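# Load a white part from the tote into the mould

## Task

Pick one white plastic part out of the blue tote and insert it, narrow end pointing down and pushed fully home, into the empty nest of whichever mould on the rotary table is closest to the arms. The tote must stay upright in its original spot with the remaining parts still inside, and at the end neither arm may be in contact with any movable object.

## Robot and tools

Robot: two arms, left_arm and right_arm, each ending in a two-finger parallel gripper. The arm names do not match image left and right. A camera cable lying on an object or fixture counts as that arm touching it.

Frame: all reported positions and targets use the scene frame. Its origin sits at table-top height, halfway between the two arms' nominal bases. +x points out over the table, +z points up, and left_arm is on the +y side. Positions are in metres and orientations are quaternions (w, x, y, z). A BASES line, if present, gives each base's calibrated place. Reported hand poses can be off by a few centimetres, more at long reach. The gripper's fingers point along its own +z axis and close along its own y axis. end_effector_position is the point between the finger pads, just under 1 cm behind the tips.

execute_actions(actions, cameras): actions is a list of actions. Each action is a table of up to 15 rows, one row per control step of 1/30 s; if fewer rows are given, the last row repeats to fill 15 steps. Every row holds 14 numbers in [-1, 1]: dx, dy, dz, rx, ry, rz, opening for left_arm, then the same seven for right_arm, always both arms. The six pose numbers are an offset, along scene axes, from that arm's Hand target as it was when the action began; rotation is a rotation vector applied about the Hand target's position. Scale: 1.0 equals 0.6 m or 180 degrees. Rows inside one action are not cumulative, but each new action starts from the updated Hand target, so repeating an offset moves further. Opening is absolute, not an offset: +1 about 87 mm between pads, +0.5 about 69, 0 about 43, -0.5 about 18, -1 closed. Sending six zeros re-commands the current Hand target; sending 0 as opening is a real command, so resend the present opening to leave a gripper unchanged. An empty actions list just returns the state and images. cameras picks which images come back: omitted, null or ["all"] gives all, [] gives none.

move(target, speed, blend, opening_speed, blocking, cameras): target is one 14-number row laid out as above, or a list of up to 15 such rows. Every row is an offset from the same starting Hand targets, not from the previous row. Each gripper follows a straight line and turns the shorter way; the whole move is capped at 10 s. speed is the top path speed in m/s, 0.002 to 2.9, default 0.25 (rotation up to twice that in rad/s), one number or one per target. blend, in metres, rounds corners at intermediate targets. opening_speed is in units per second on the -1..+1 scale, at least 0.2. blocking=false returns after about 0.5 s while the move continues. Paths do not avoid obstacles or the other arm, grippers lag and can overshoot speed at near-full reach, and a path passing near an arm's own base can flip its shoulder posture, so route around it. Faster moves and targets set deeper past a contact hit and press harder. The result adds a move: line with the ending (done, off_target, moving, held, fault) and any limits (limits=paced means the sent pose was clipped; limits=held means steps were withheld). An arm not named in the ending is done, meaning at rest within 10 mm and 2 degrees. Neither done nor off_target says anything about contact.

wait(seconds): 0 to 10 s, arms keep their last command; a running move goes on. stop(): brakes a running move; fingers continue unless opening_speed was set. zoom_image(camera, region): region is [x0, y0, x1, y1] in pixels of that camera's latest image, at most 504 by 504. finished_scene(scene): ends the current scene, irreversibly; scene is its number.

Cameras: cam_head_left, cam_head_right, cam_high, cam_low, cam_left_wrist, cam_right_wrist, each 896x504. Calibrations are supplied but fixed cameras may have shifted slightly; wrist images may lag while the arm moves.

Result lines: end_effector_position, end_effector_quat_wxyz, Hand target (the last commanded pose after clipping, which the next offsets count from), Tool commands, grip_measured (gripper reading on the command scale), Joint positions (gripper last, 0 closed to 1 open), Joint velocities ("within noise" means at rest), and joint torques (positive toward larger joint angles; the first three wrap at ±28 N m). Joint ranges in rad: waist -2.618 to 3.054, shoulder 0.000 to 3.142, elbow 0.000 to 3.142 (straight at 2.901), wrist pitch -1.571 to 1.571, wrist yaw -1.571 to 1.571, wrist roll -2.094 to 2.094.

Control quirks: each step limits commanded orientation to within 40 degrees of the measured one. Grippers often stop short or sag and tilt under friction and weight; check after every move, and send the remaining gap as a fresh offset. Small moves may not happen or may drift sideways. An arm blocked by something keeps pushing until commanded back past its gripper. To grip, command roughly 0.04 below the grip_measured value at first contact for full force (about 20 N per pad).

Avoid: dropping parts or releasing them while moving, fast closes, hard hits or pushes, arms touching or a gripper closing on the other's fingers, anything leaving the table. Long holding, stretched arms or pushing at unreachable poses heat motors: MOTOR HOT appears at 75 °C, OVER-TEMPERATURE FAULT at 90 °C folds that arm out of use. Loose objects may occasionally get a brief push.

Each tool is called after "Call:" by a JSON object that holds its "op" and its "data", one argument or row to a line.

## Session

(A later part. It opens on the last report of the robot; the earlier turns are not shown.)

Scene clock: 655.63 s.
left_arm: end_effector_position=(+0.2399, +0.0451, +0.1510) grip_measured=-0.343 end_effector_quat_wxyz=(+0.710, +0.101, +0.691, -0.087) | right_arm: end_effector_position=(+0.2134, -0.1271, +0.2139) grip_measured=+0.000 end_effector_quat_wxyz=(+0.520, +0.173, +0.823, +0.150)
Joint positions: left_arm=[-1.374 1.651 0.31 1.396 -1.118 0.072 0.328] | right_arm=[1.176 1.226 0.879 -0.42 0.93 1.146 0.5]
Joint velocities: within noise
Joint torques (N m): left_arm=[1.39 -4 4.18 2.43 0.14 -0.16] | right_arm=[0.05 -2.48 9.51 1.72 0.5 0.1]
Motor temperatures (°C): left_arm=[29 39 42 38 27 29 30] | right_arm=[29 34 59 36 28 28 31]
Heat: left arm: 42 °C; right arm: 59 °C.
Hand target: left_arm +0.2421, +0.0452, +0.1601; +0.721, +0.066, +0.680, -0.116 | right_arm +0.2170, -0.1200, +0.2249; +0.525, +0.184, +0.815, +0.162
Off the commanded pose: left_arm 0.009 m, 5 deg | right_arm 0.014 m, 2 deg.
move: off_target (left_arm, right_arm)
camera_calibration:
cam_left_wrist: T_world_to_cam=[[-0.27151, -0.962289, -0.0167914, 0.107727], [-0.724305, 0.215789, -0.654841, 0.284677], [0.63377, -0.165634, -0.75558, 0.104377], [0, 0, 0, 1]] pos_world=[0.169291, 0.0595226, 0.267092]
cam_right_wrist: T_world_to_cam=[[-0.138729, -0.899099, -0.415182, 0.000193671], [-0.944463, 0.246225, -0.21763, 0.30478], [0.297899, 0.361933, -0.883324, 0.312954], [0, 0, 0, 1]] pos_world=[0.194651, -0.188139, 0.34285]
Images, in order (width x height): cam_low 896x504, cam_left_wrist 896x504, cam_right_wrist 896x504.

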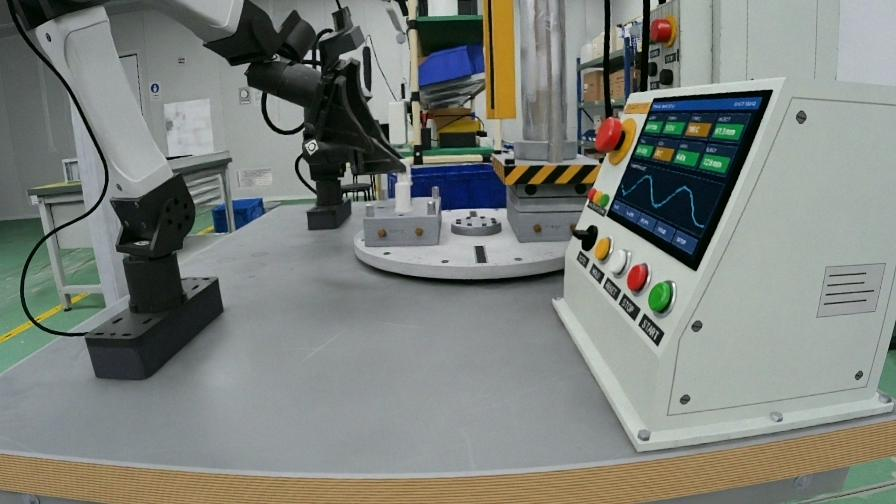

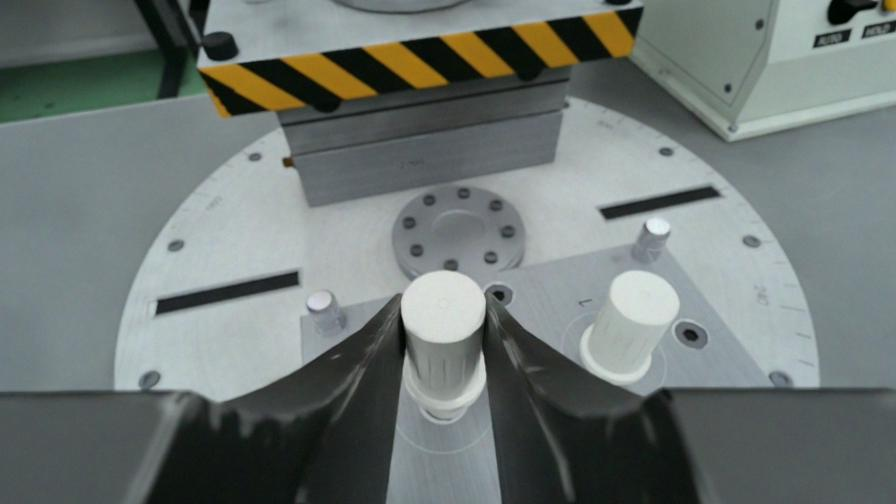

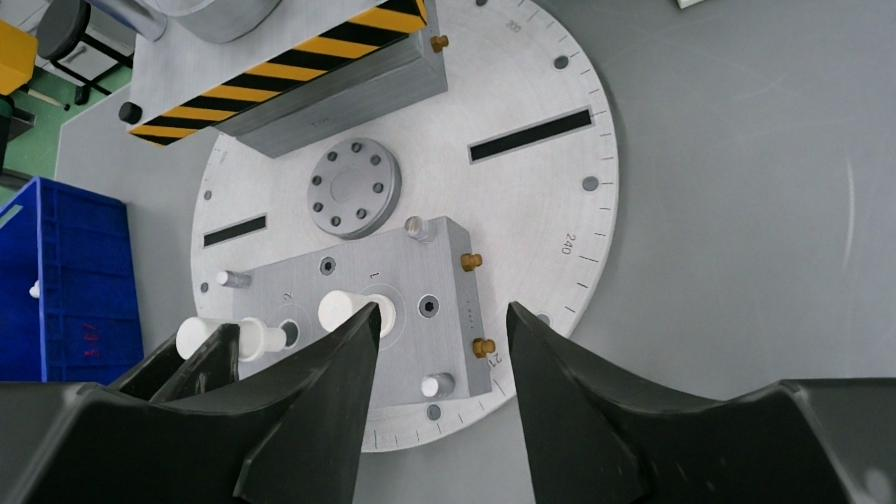

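Call:
{"op": "move", "data": {
  "target": [0.006,0.0005,0.0,0,0,0,-0.5,0,0,0,0,0,0,0],
  "speed": 0.06,
  "cameras": ["cam_left_wrist","cam_right_wrist","cam_low"]
}}

Call:
{"op": "zoom_image", "data": {
  "camera": "cam_right_wrist",
  "region": [230, 290, 350, 390]
}}

Call:
{"op": "zoom_image", "data": {
  "camera": "cam_left_wrist",
  "region": [350, 280, 550, 480]
}}

Scene clock: 670.07 s.
left_arm: end_effector_position=(+0.2440, +0.0481, +0.1510) grip_measured=-0.343 end_effector_quat_wxyz=(+0.711, +0.094, +0.692, -0.084) | right_arm: end_effector_position=(+0.2134, -0.1271, +0.2139) grip_measured=+0.000 end_effector_quat_wxyz=(+0.520, +0.173, +0.823, +0.150)
Joint positions: left_arm=[-1.359 1.651 0.31 1.396 -1.118 0.066 0.328] | right_arm=[1.176 1.226 0.879 -0.42 0.93 1.146 0.5]
Joint velocities: within noise
Joint torques (N m): left_arm=[1.36 -3.84 4.33 2.43 0.29 -0.12] | right_arm=[0.02 -2.45 9.44 1.71 0.54 0.1]
Motor temperatures (°C): left_arm=[29 38 41 39 27 29 30] | right_arm=[29 34 59 36 28 28 31]
Heat: left arm: 41 °C; right arm: 59 °C.
Hand target: left_arm +0.2457, +0.0454, +0.1601; +0.721, +0.067, +0.680, -0.116 | right_arm +0.2170, -0.1200, +0.2249; +0.525, +0.184, +0.815, +0.162
Off the commanded pose: left_arm 0.010 m, 5 deg | right_arm 0.014 m, 2 deg.
move: off_target (left_arm, right_arm)
camera_calibration:
cam_left_wrist: T_world_to_cam=[[-0.257033, -0.966347, -0.0103626, 0.10751], [-0.728512, 0.200796, -0.654943, 0.288756], [0.634983, -0.160793, -0.755607, 0.10172], [0, 0, 0, 1]] pos_world=[0.173405, 0.0622663, 0.267094]
cam_right_wrist: T_world_to_cam=[[-0.138729, -0.899099, -0.415182, 0.000193671], [-0.944463, 0.246225, -0.21763, 0.30478], [0.297899, 0.361933, -0.883324, 0.312954], [0, 0, 0, 1]] pos_world=[0.194651, -0.188139, 0.34285]
Images, in order (width x height): cam_low 896x504, cam_left_wrist 896x504, cam_right_wrist 896x504.

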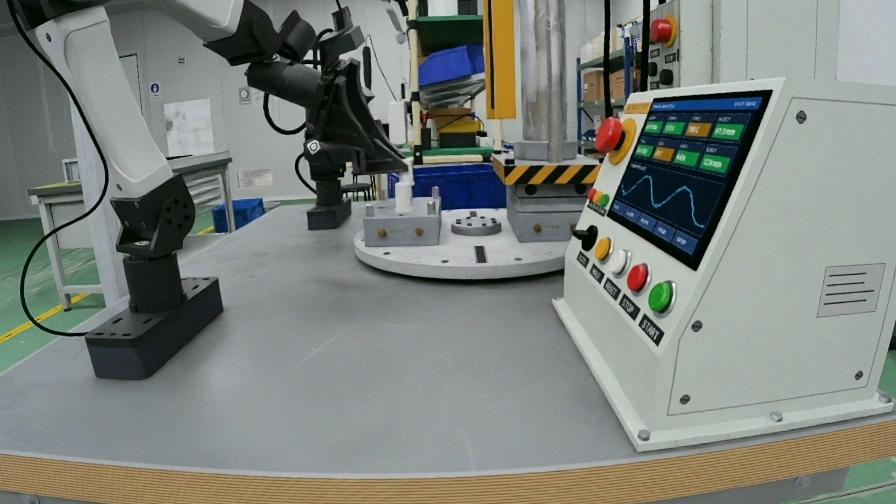

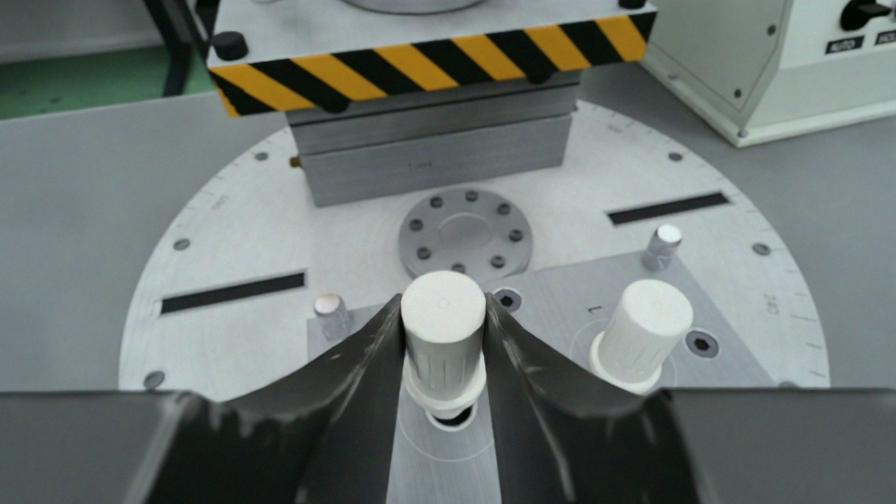

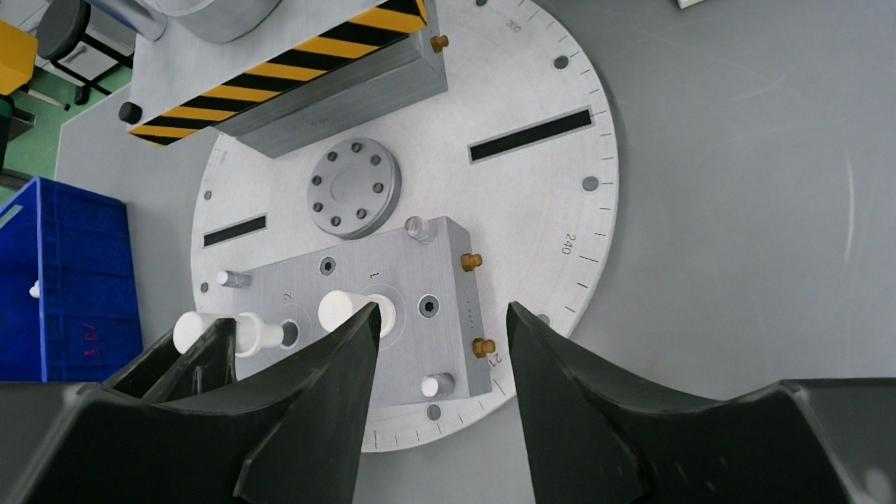

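Scaled by 4.200 from the camera's 896x504 image, which has a finer 1280x720 frame.

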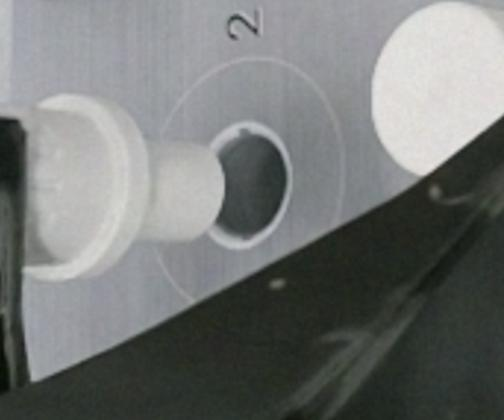

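Scaled by 2.520 from the camera's 896x504 image, which has a finer 1280x720 frame.

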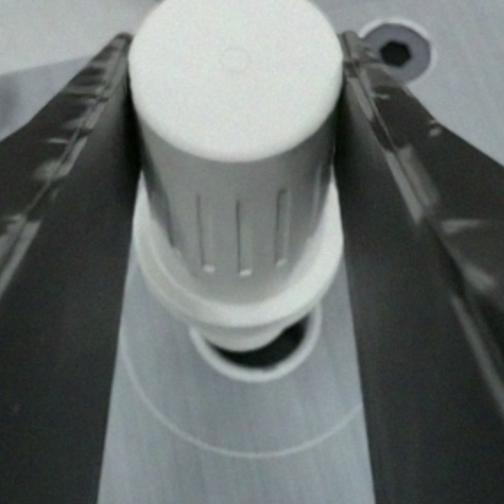

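Call:
{"op": "move", "data": {
  "target": [0.001,-0.007,-0.004,0,0,0,-0.5,0,0,0,0,0,0,0],
  "speed": 0.06,
  "cameras": ["cam_left_wrist","cam_right_wrist","cam_low"]
}}

Call:
{"op": "zoom_image", "data": {
  "camera": "cam_right_wrist",
  "region": [230, 290, 350, 390]
}}

Call:
{"op": "zoom_image", "data": {
  "camera": "cam_left_wrist",
  "region": [350, 280, 550, 480]
}}

Scene clock: 693.67 s.
left_arm: end_effector_position=(+0.2440, +0.0478, +0.1456) grip_measured=-0.343 end_effector_quat_wxyz=(+0.709, +0.099, +0.694, -0.080) | right_arm: end_effector_position=(+0.2134, -0.1271, +0.2139) grip_measured=+0.000 end_effector_quat_wxyz=(+0.520, +0.173, +0.823, +0.150)
Joint positions: left_arm=[-1.359 1.672 0.31 1.4 -1.118 0.063 0.328] | right_arm=[1.176 1.226 0.879 -0.42 0.93 1.146 0.5]
Joint velocities: within noise
Joint torques (N m): left_arm=[1.25 -3.62 5.46 2.5 0.26 -0.11] | right_arm=[0.01 -2.56 9.43 1.66 0.53 0.1]
Motor temperatures (°C): left_arm=[29 38 41 40 27 29 30] | right_arm=[29 34 59 36 28 28 31]
Heat: left arm: 41 °C; right arm: 59 °C.
Hand target: left_arm +0.2463, +0.0413, +0.1577; +0.721, +0.066, +0.680, -0.116 | right_arm +0.2170, -0.1200, +0.2249; +0.525, +0.184, +0.815, +0.162
Off the commanded pose: left_arm 0.014 m, 6 deg | right_arm 0.014 m, 2 deg.
move: off_target (left_arm, right_arm)
camera_calibration:
cam_left_wrist: T_world_to_cam=[[-0.257427, -0.96603, -0.0227391, 0.108991], [-0.730912, 0.210057, -0.649341, 0.28466], [0.63206, -0.150537, -0.760157, 0.0984519], [0, 0, 0, 1]] pos_world=[0.173891, 0.0603148, 0.262159]
cam_right_wrist: T_world_to_cam=[[-0.138729, -0.899099, -0.415182, 0.000193671], [-0.944463, 0.246225, -0.21763, 0.30478], [0.297899, 0.361933, -0.883324, 0.312954], [0, 0, 0, 1]] pos_world=[0.194651, -0.188139, 0.34285]
Images, in order (width x height): cam_low 896x504, cam_left_wrist 896x504, cam_right_wrist 896x504.

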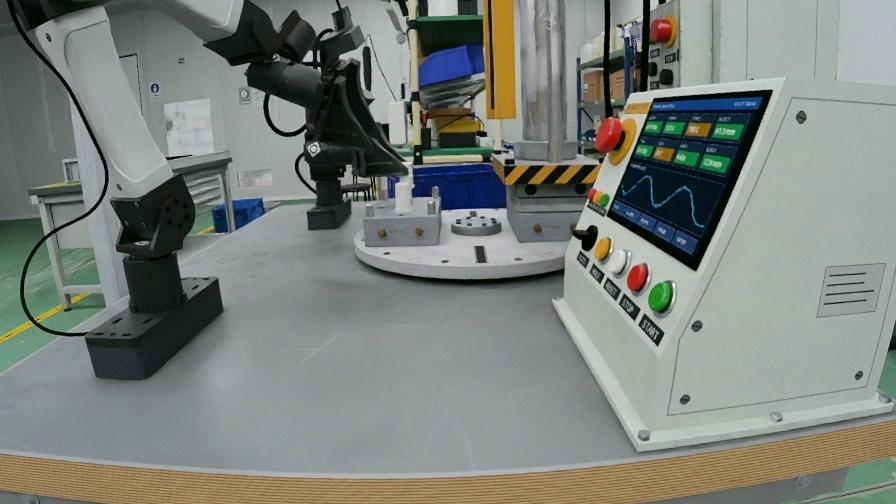

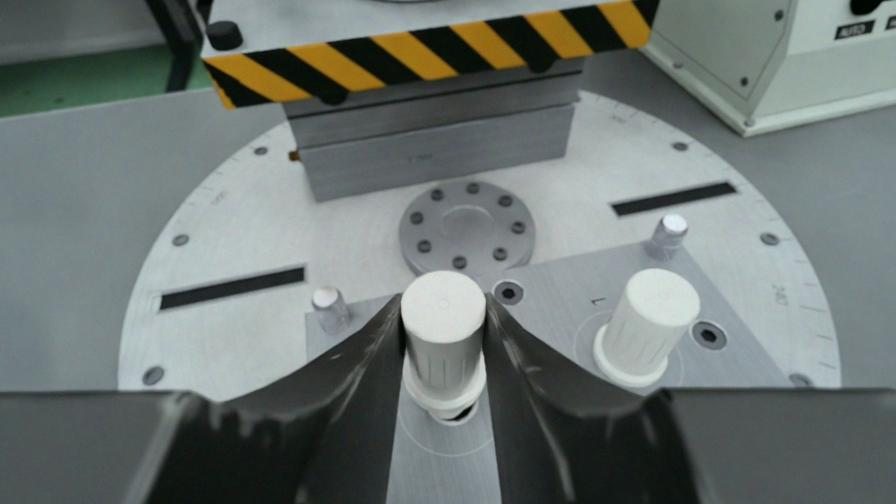

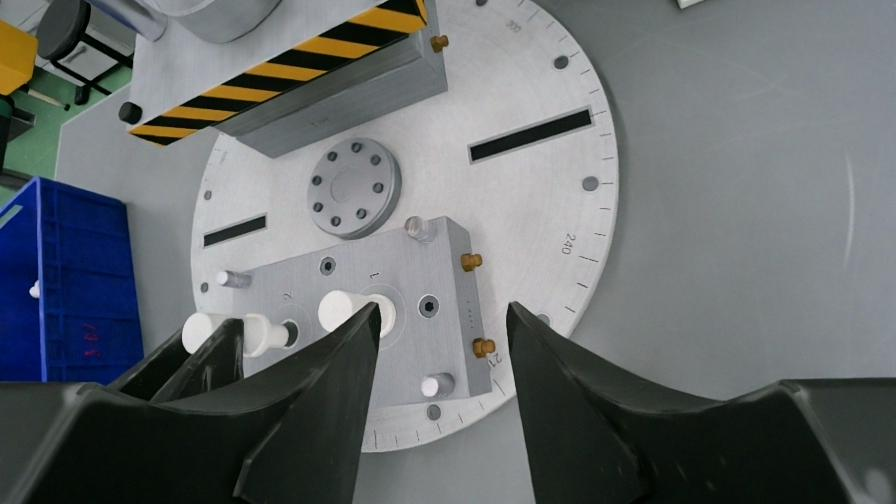

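Scaled by 4.200 from the camera's 896x504 image, which has a finer 1280x720 frame.

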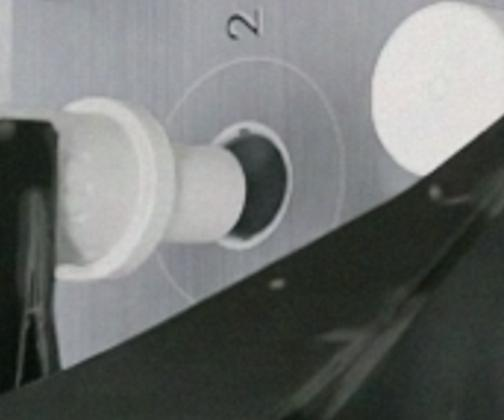

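Scaled by 2.520 from the camera's 896x504 image, which has a finer 1280x720 frame.

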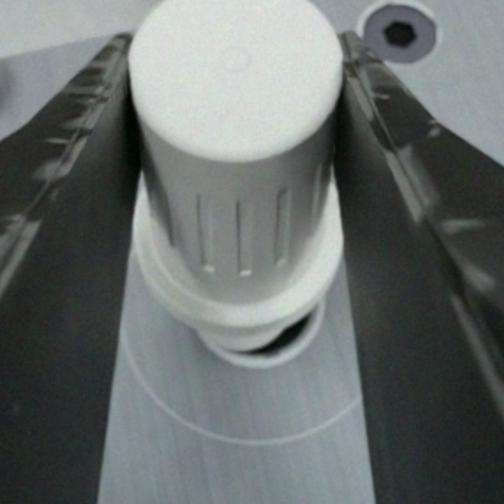

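Call:
{"op": "move", "data": {
  "target": [0.002,-0.010,0.0,-0.0081,0.0022,0,-0.5,0,0,0,0,0,0,0],
  "speed": 0.06,
  "cameras": ["cam_left_wrist","cam_right_wrist"]
}}

Call:
{"op": "zoom_image", "data": {
  "camera": "cam_right_wrist",
  "region": [230, 290, 350, 390]
}}

Call:
{"op": "zoom_image", "data": {
  "camera": "cam_left_wrist",
  "region": [350, 280, 550, 480]
}}

Scene clock: 701.17 s.
left_arm: end_effector_position=(+0.2442, +0.0453, +0.1426) grip_measured=-0.343 end_effector_quat_wxyz=(+0.707, +0.095, +0.696, -0.084) | right_arm: end_effector_position=(+0.2134, -0.1271, +0.2139) grip_measured=+0.000 end_effector_quat_wxyz=(+0.520, +0.173, +0.823, +0.150)
Joint positions: left_arm=[-1.359 1.689 0.316 1.401 -1.118 0.044 0.328] | right_arm=[1.176 1.226 0.879 -0.42 0.93 1.146 0.5]
Joint velocities: within noise
Joint torques (N m): left_arm=[1.33 -3.77 6.69 2.47 0.25 -0.14] | right_arm=[0.06 -2.48 9.55 1.73 0.53 0.11]
Motor temperatures (°C): left_arm=[29 38 41 42 27 29 30] | right_arm=[29 34 59 36 28 28 31]
Heat: left arm: 42 °C; right arm: 59 °C.
Hand target: left_arm +0.2475, +0.0353, +0.1576; +0.719, +0.057, +0.681, -0.125 | right_arm +0.2170, -0.1200, +0.2249; +0.525, +0.184, +0.815, +0.162
Off the commanded pose: left_arm 0.018 m, 7 deg | right_arm 0.014 m, 2 deg.
move: off_target (left_arm, right_arm)
camera_calibration:
cam_left_wrist: T_world_to_cam=[[-0.257837, -0.96612, -0.0114903, 0.105023], [-0.735287, 0.20392, -0.646351, 0.284231], [0.626796, -0.158205, -0.762954, 0.0978063], [0, 0, 0, 1]] pos_world=[0.174766, 0.0589777, 0.259542]
cam_right_wrist: T_world_to_cam=[[-0.138729, -0.899099, -0.415182, 0.000193671], [-0.944463, 0.246225, -0.21763, 0.30478], [0.297899, 0.361933, -0.883324, 0.312954], [0, 0, 0, 1]] pos_world=[0.194651, -0.188139, 0.34285]
Images, in order (width x height): cam_left_wrist 896x504, cam_right_wrist 896x504.

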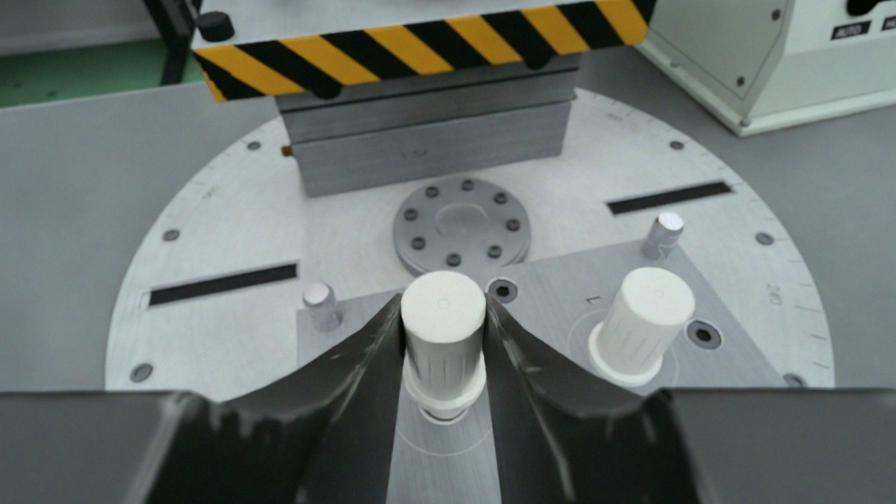

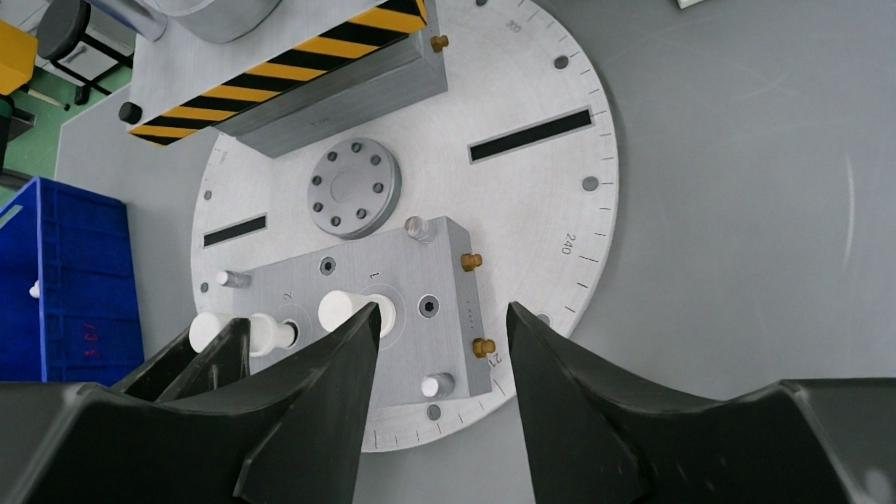

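Scaled by 4.200 from the camera's 896x504 image, which has a finer 1280x720 frame.

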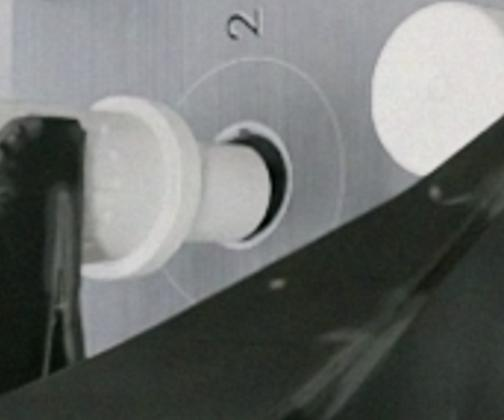

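Scaled by 2.520 from the camera's 896x504 image, which has a finer 1280x720 frame.

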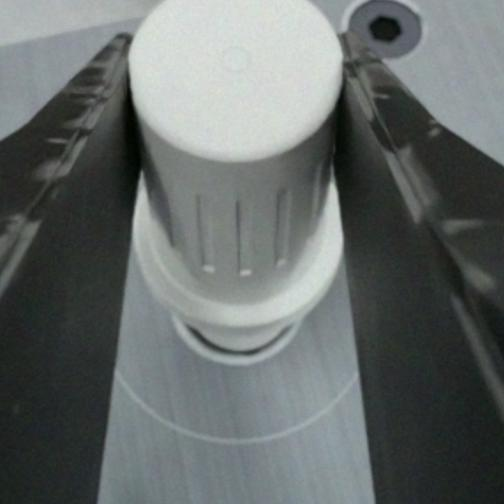

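Call:
{"op": "move", "data": {
  "target": [0.004,0.003,0.004,0,0,0,-0.5,0,0,0,0,0,0,0],
  "speed": 0.06,
  "cameras": ["cam_left_wrist","cam_right_wrist"]
}}

Call:
{"op": "zoom_image", "data": {
  "camera": "cam_right_wrist",
  "region": [230, 290, 350, 390]
}}

Call:
{"op": "zoom_image", "data": {
  "camera": "cam_left_wrist",
  "region": [350, 280, 550, 480]
}}

Scene clock: 708.37 s.
left_arm: end_effector_position=(+0.2467, +0.0460, +0.1426) grip_measured=-0.343 end_effector_quat_wxyz=(+0.707, +0.092, +0.697, -0.084) | right_arm: end_effector_position=(+0.2134, -0.1271, +0.2139) grip_measured=+0.000 end_effector_quat_wxyz=(+0.520, +0.173, +0.823, +0.150)
Joint positions: left_arm=[-1.348 1.689 0.316 1.4 -1.109 0.038 0.328] | right_arm=[1.176 1.226 0.879 -0.42 0.93 1.146 0.5]
Joint velocities: within noise
Joint torques (N m): left_arm=[1.37 -4.7 6.41 2.41 0.28 -0.09] | right_arm=[-0.02 -2.59 9.48 1.7 0.54 0.09]
Motor temperatures (°C): left_arm=[29 37 41 43 27 29 30] | right_arm=[29 34 59 36 28 28 31]
Heat: left arm: 43 °C; right arm: 59 °C.
Hand target: left_arm +0.2499, +0.0371, +0.1600; +0.719, +0.057, +0.681, -0.125 | right_arm +0.2170, -0.1200, +0.2249; +0.525, +0.184, +0.815, +0.162
Off the commanded pose: left_arm 0.020 m, 7 deg | right_arm 0.014 m, 2 deg.
move: off_target (left_arm, right_arm)
camera_calibration:
cam_left_wrist: T_world_to_cam=[[-0.255726, -0.966727, -0.00655153, 0.105128], [-0.736526, 0.199212, -0.646409, 0.286437], [0.626206, -0.160478, -0.762963, 0.0965947], [0, 0, 0, 1]] pos_world=[0.177364, 0.0600698, 0.259543]
cam_right_wrist: T_world_to_cam=[[-0.138729, -0.899099, -0.415182, 0.000193671], [-0.944463, 0.246225, -0.21763, 0.30478], [0.297899, 0.361933, -0.883324, 0.312954], [0, 0, 0, 1]] pos_world=[0.194651, -0.188139, 0.34285]
Images, in order (width x height): cam_left_wrist 896x504, cam_right_wrist 896x504.

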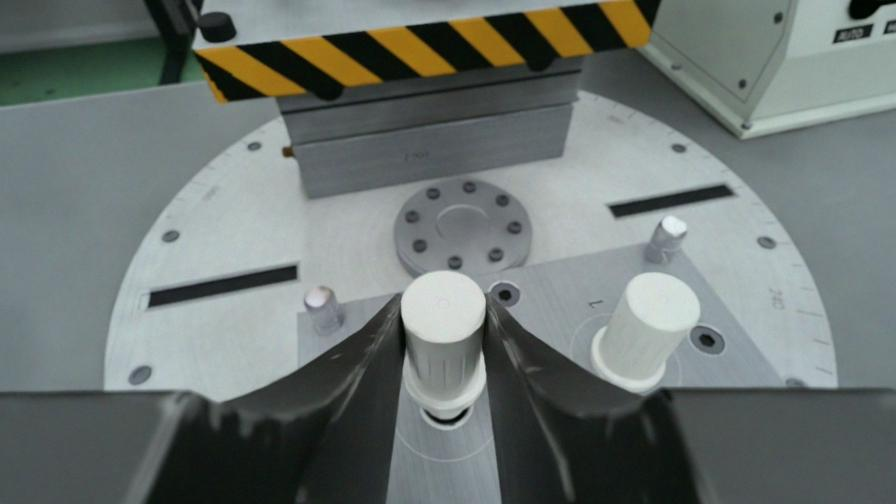

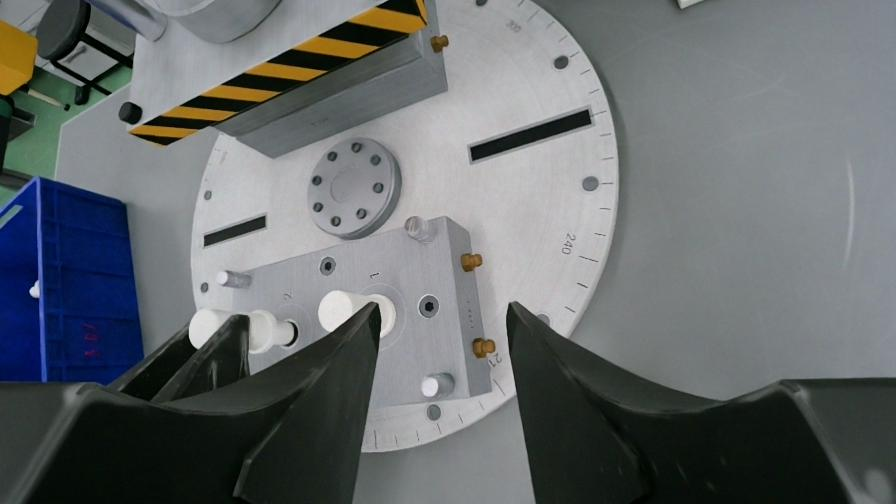

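Scaled by 4.200 from the camera's 896x504 image, which has a finer 1280x720 frame.

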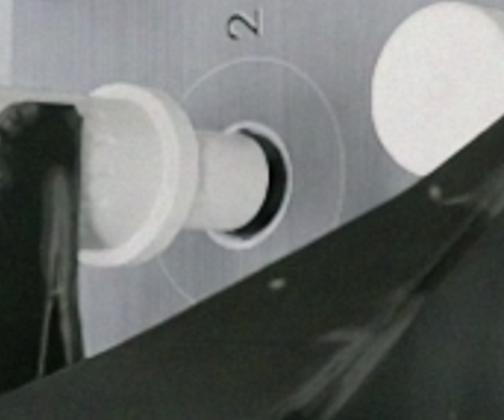

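Scaled by 2.520 from the camera's 896x504 image, which has a finer 1280x720 frame.

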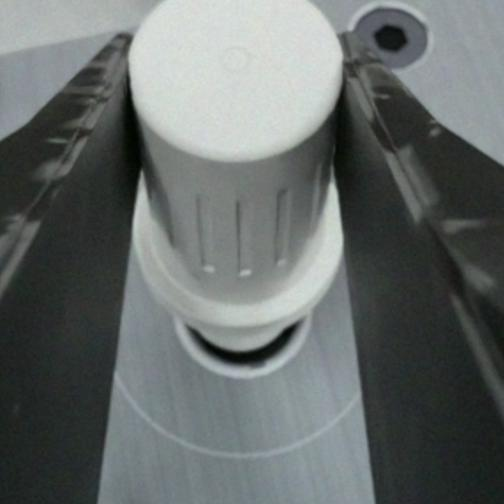

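Call:
{"op": "move", "data": {
  "target": [-0.003,0.0,-0.013,0,0,0,-0.5,0,0,0,0,0,0,0],
  "speed": 0.03,
  "cameras": ["cam_left_wrist","cam_right_wrist","cam_low"]
}}

Call:
{"op": "zoom_image", "data": {
  "camera": "cam_right_wrist",
  "region": [230, 290, 350, 390]
}}

Call:
{"op": "zoom_image", "data": {
  "camera": "cam_left_wrist",
  "region": [350, 280, 550, 480]
}}

Scene clock: 722.87 s.
left_arm: end_effector_position=(+0.2467, +0.0451, +0.1382) grip_measured=-0.343 end_effector_quat_wxyz=(+0.706, +0.094, +0.697, -0.084) | right_arm: end_effector_position=(+0.2134, -0.1271, +0.2139) grip_measured=+0.000 end_effector_quat_wxyz=(+0.520, +0.173, +0.823, +0.150)
Joint positions: left_arm=[-1.348 1.713 0.316 1.419 -1.108 0.034 0.328] | right_arm=[1.176 1.226 0.879 -0.42 0.93 1.146 0.5]
Joint velocities: within noise
Joint torques (N m): left_arm=[0.84 -3.81 5.61 2.57 0.2 -0.14] | right_arm=[0.05 -2.52 9.44 1.69 0.53 0.11]
Motor temperatures (°C): left_arm=[29 37 42 44 27 29 30] | right_arm=[29 34 59 36 28 28 31]
Heat: left arm: 44 °C; right arm: 59 °C.
Hand target: left_arm +0.2480, +0.0370, +0.1521; +0.719, +0.057, +0.681, -0.125 | right_arm +0.2170, -0.1200, +0.2249; +0.525, +0.184, +0.815, +0.162
Off the commanded pose: left_arm 0.016 m, 7 deg | right_arm 0.014 m, 2 deg.
move: off_target (left_arm, right_arm)
camera_calibration:
cam_left_wrist: T_world_to_cam=[[-0.256938, -0.966393, -0.0081742, 0.104724], [-0.7378, 0.20161, -0.644208, 0.283669], [0.624207, -0.159491, -0.764806, 0.0937903], [0, 0, 0, 1]] pos_world=[0.177654, 0.0589728, 0.255329]
cam_right_wrist: T_world_to_cam=[[-0.138729, -0.899099, -0.415182, 0.000193671], [-0.944463, 0.246225, -0.21763, 0.30478], [0.297899, 0.361933, -0.883324, 0.312954], [0, 0, 0, 1]] pos_world=[0.194651, -0.188139, 0.34285]
Images, in order (width x height): cam_low 896x504, cam_left_wrist 896x504, cam_right_wrist 896x504.

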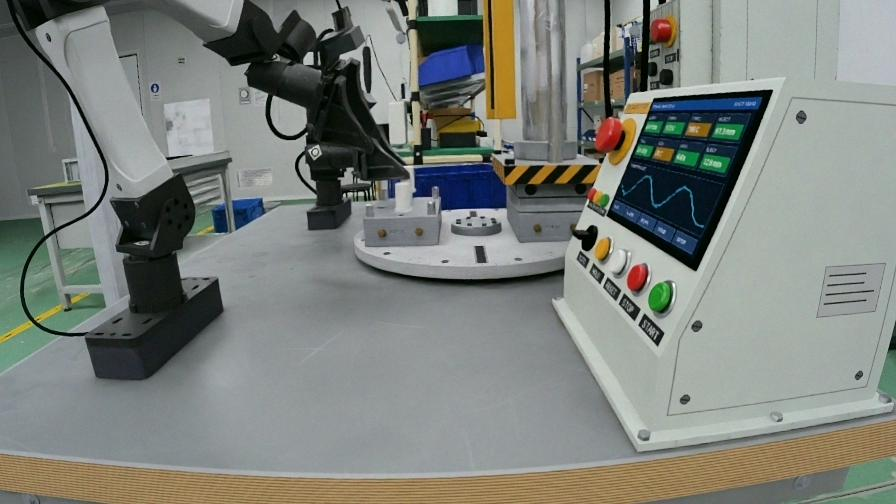

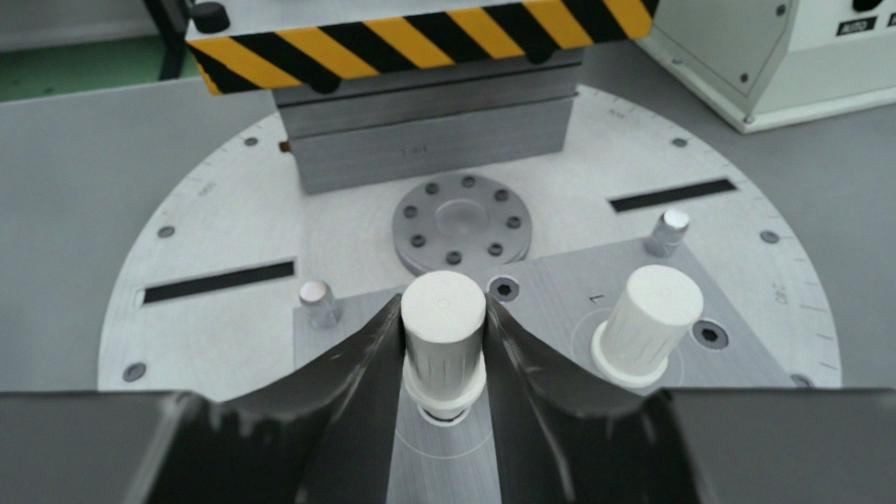

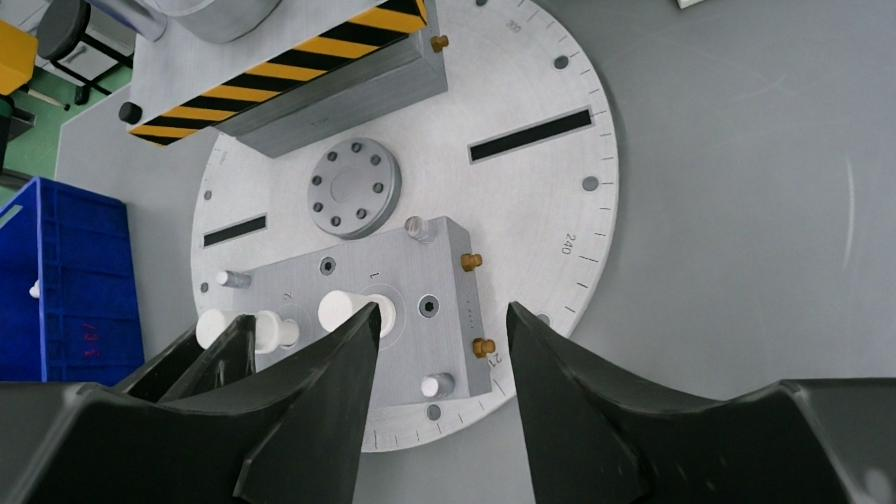

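Scaled by 4.200 from the camera's 896x504 image, which has a finer 1280x720 frame.

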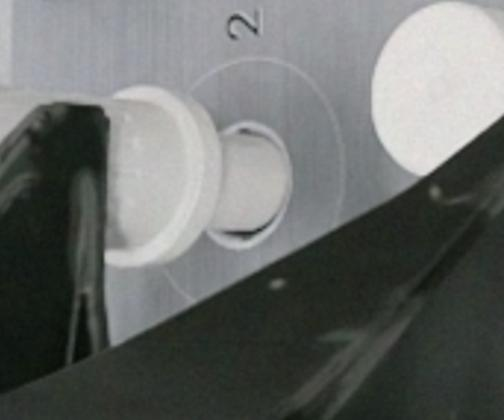

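Scaled by 2.520 from the camera's 896x504 image, which has a finer 1280x720 frame.

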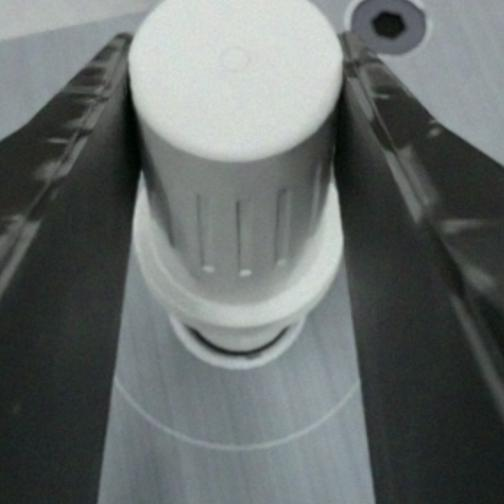

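Call:
{"op": "move", "data": {
  "target": [-0.003,0.001,-0.012,0,0,0,-0.5,0,0,0,0,0,0,0],
  "speed": 0.03,
  "cameras": ["cam_left_wrist","cam_right_wrist","cam_low"]
}}

Call:
{"op": "zoom_image", "data": {
  "camera": "cam_right_wrist",
  "region": [230, 290, 350, 390]
}}

Call:
{"op": "zoom_image", "data": {
  "camera": "cam_low",
  "region": [350, 140, 460, 250]
}}

Scene clock: 735.40 s.
left_arm: end_effector_position=(+0.2465, +0.0449, +0.1296) grip_measured=-0.343 end_effector_quat_wxyz=(+0.702, +0.099, +0.701, -0.079) | right_arm: end_effector_position=(+0.2134, -0.1271, +0.2139) grip_measured=+0.000 end_effector_quat_wxyz=(+0.520, +0.173, +0.823, +0.150)
Joint positions: left_arm=[-1.348 1.743 0.316 1.42 -1.108 0.023 0.328] | right_arm=[1.176 1.226 0.879 -0.42 0.93 1.146 0.5]
Joint velocities: within noise
Joint torques (N m): left_arm=[0.4 -3.88 4.63 2.84 0.11 -0.12] | right_arm=[0.02 -2.5 9.54 1.71 0.54 0.08]
Motor temperatures (°C): left_arm=[29 37 41 44 27 29 30] | right_arm=[29 34 60 36 28 28 31]
Heat: left arm: 44 °C; right arm: 60 °C.
Hand target: left_arm +0.2462, +0.0376, +0.1451; +0.719, +0.057, +0.681, -0.125 | right_arm +0.2170, -0.1200, +0.2249; +0.525, +0.184, +0.815, +0.162
Off the commanded pose: left_arm 0.017 m, 8 deg | right_arm 0.014 m, 2 deg.
move: off_target (left_arm, right_arm)
camera_calibration:
cam_left_wrist: T_world_to_cam=[[-0.257027, -0.966148, -0.0222604, 0.106307], [-0.743434, 0.21239, -0.63419, 0.277653], [0.617449, -0.146455, -0.772857, 0.0894314], [0, 0, 0, 1]] pos_world=[0.178521, 0.0568356, 0.247569]
cam_right_wrist: T_world_to_cam=[[-0.138729, -0.899099, -0.415182, 0.000193671], [-0.944463, 0.246225, -0.21763, 0.30478], [0.297899, 0.361933, -0.883324, 0.312954], [0, 0, 0, 1]] pos_world=[0.194651, -0.188139, 0.34285]
Images, in order (width x height): cam_low 896x504, cam_left_wrist 896x504, cam_right_wrist 896x504.

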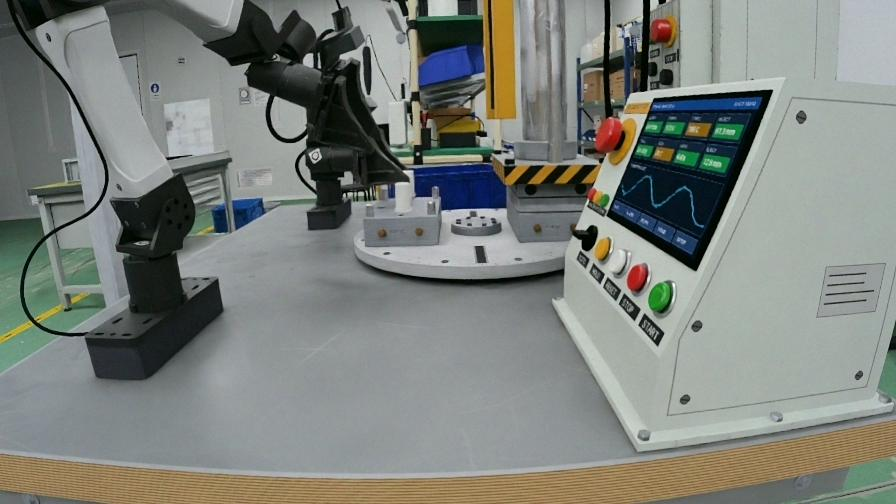

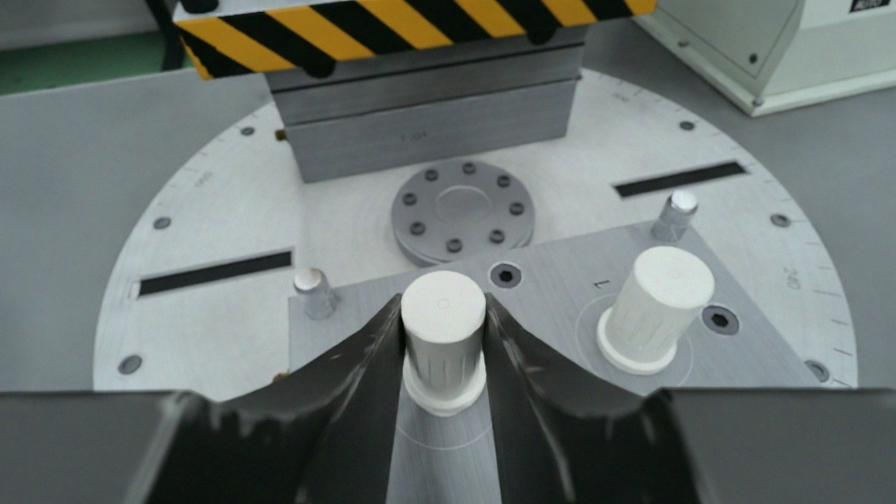

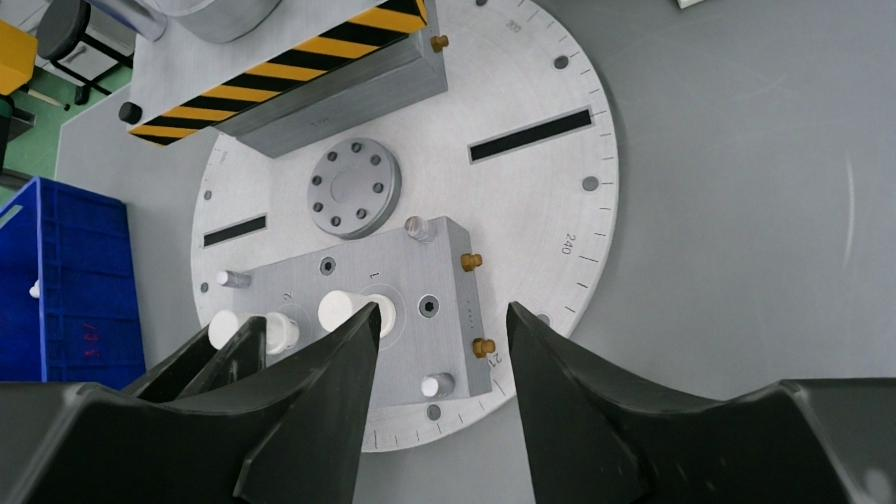

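Scaled by 4.200 from the camera's 896x504 image, which has a finer 1280x720 frame.

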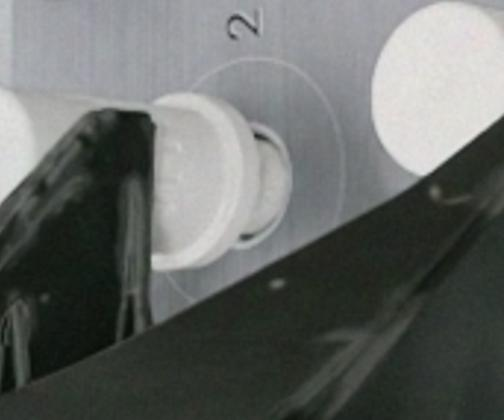

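Scaled by 4.582 from the camera's 896x504 image, which has a finer 1280x720 frame.

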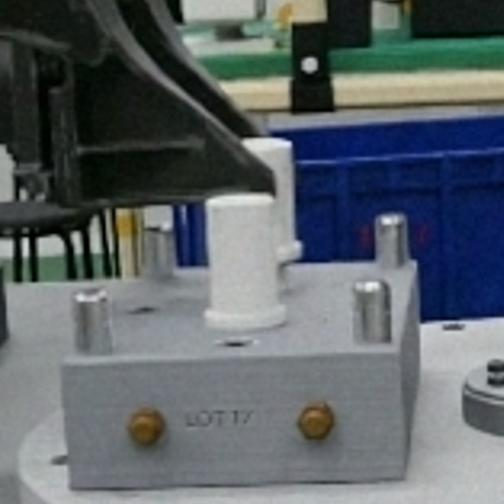

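Call:
{"op": "move", "data": {
  "target": [-0.001,0.001,-0.012,0,0,0,-0.5,0,0,0,0,0,0,0],
  "speed": 0.03,
  "cameras": ["cam_left_wrist","cam_right_wrist","cam_low"]
}}

Call:
{"op": "zoom_image", "data": {
  "camera": "cam_right_wrist",
  "region": [230, 290, 350, 390]
}}

Call:
{"op": "zoom_image", "data": {
  "camera": "cam_low",
  "region": [350, 140, 460, 250]
}}

Scene clock: 743.83 s.
left_arm: end_effector_position=(+0.2461, +0.0444, +0.1225) grip_measured=-0.343 end_effector_quat_wxyz=(+0.698, +0.099, +0.705, -0.079) | right_arm: end_effector_position=(+0.2134, -0.1271, +0.2139) grip_measured=+0.000 end_effector_quat_wxyz=(+0.520, +0.173, +0.823, +0.150)
Joint positions: left_arm=[-1.348 1.768 0.316 1.421 -1.108 0 0.328] | right_arm=[1.176 1.226 0.879 -0.42 0.93 1.146 0.5]
Joint velocities: within noise
Joint torques (N m): left_arm=[0.35 -3.88 3.99 2.95 0.07 -0.11] | right_arm=[0.03 -2.5 9.52 1.72 0.53 0.1]
Motor temperatures (°C): left_arm=[29 37 41 46 27 29 30] | right_arm=[29 34 60 36 28 28 31]
Heat: left arm: 46 °C; right arm: 60 °C.
Hand target: left_arm +0.2457, +0.0383, +0.1378; +0.719, +0.057, +0.681, -0.125 | right_arm +0.2170, -0.1200, +0.2249; +0.525, +0.184, +0.815, +0.162
Off the commanded pose: left_arm 0.017 m, 8 deg | right_arm 0.014 m, 2 deg.
joint sent to its limit (left arm) — joint 4 (wrist pitch), upper limit. The joint targets still meet the commanded pose.
move: off_target (left_arm, right_arm)
camera_calibration:
cam_left_wrist: T_world_to_cam=[[-0.257444, -0.966061, -0.0211608, 0.105547], [-0.75011, 0.213605, -0.625866, 0.273611], [0.609145, -0.145252, -0.779644, 0.0868913], [0, 0, 0, 1]] pos_world=[0.179481, 0.0561412, 0.241221]
cam_right_wrist: T_world_to_cam=[[-0.138729, -0.899099, -0.415182, 0.000193671], [-0.944463, 0.246225, -0.21763, 0.30478], [0.297899, 0.361933, -0.883324, 0.312954], [0, 0, 0, 1]] pos_world=[0.194651, -0.188139, 0.34285]
Images, in order (width x height): cam_low 896x504, cam_left_wrist 896x504, cam_right_wrist 896x504.

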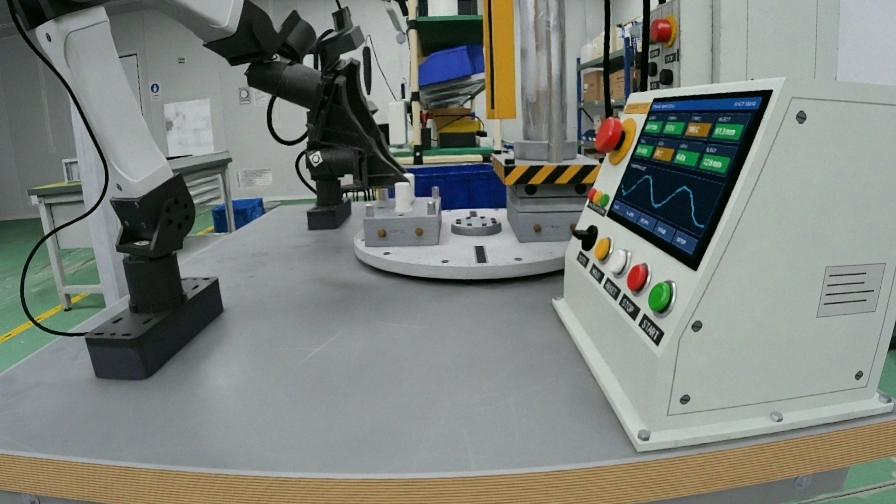

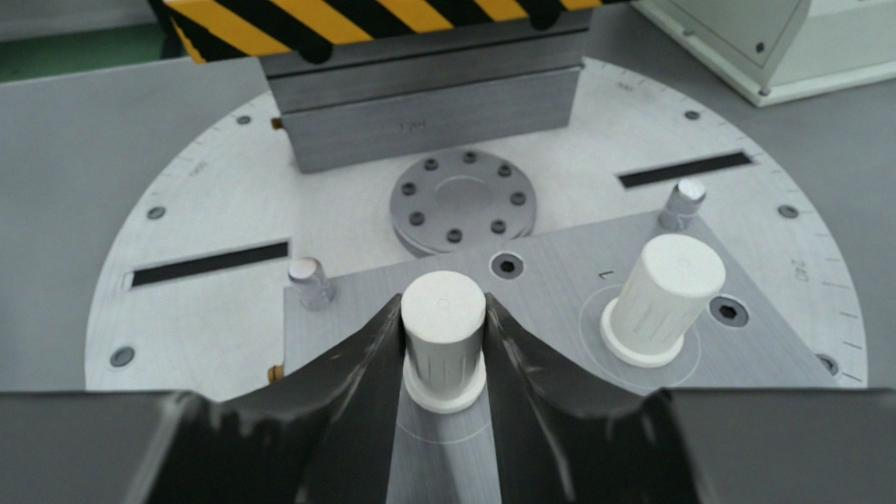

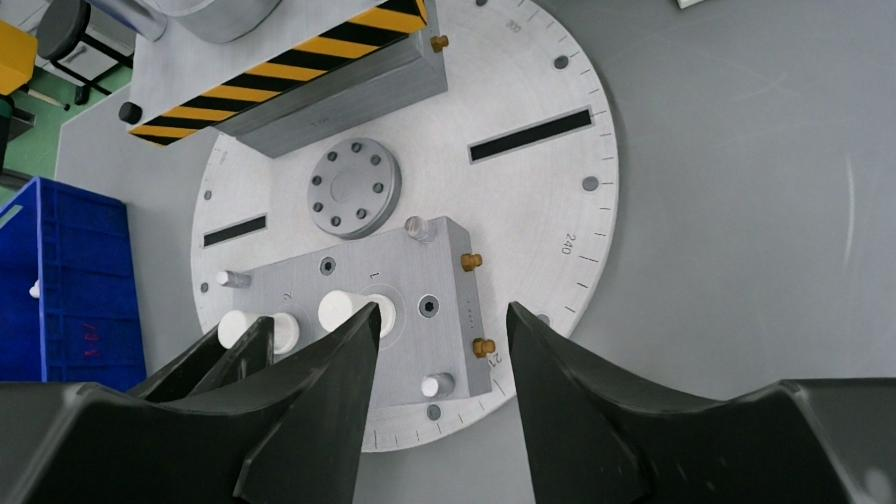

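Scaled by 4.200 from the camera's 896x504 image, which has a finer 1280x720 frame.

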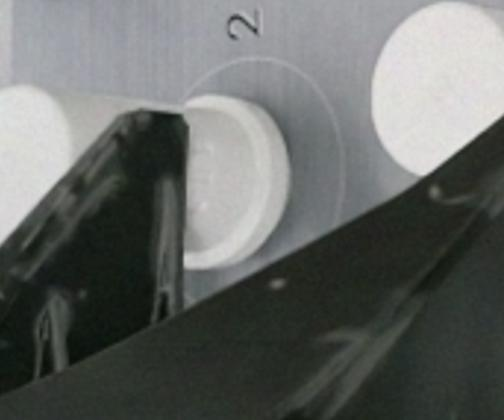

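Scaled by 4.582 from the camera's 896x504 image, which has a finer 1280x720 frame.

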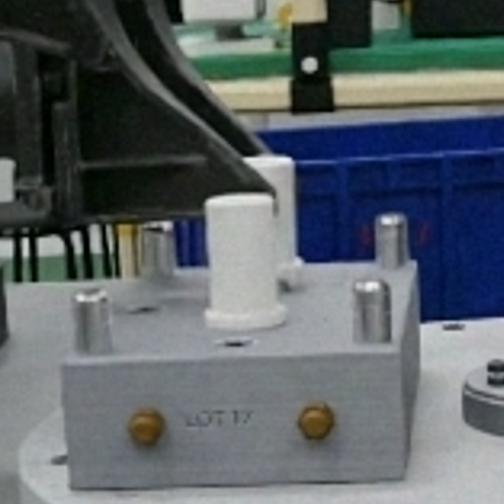

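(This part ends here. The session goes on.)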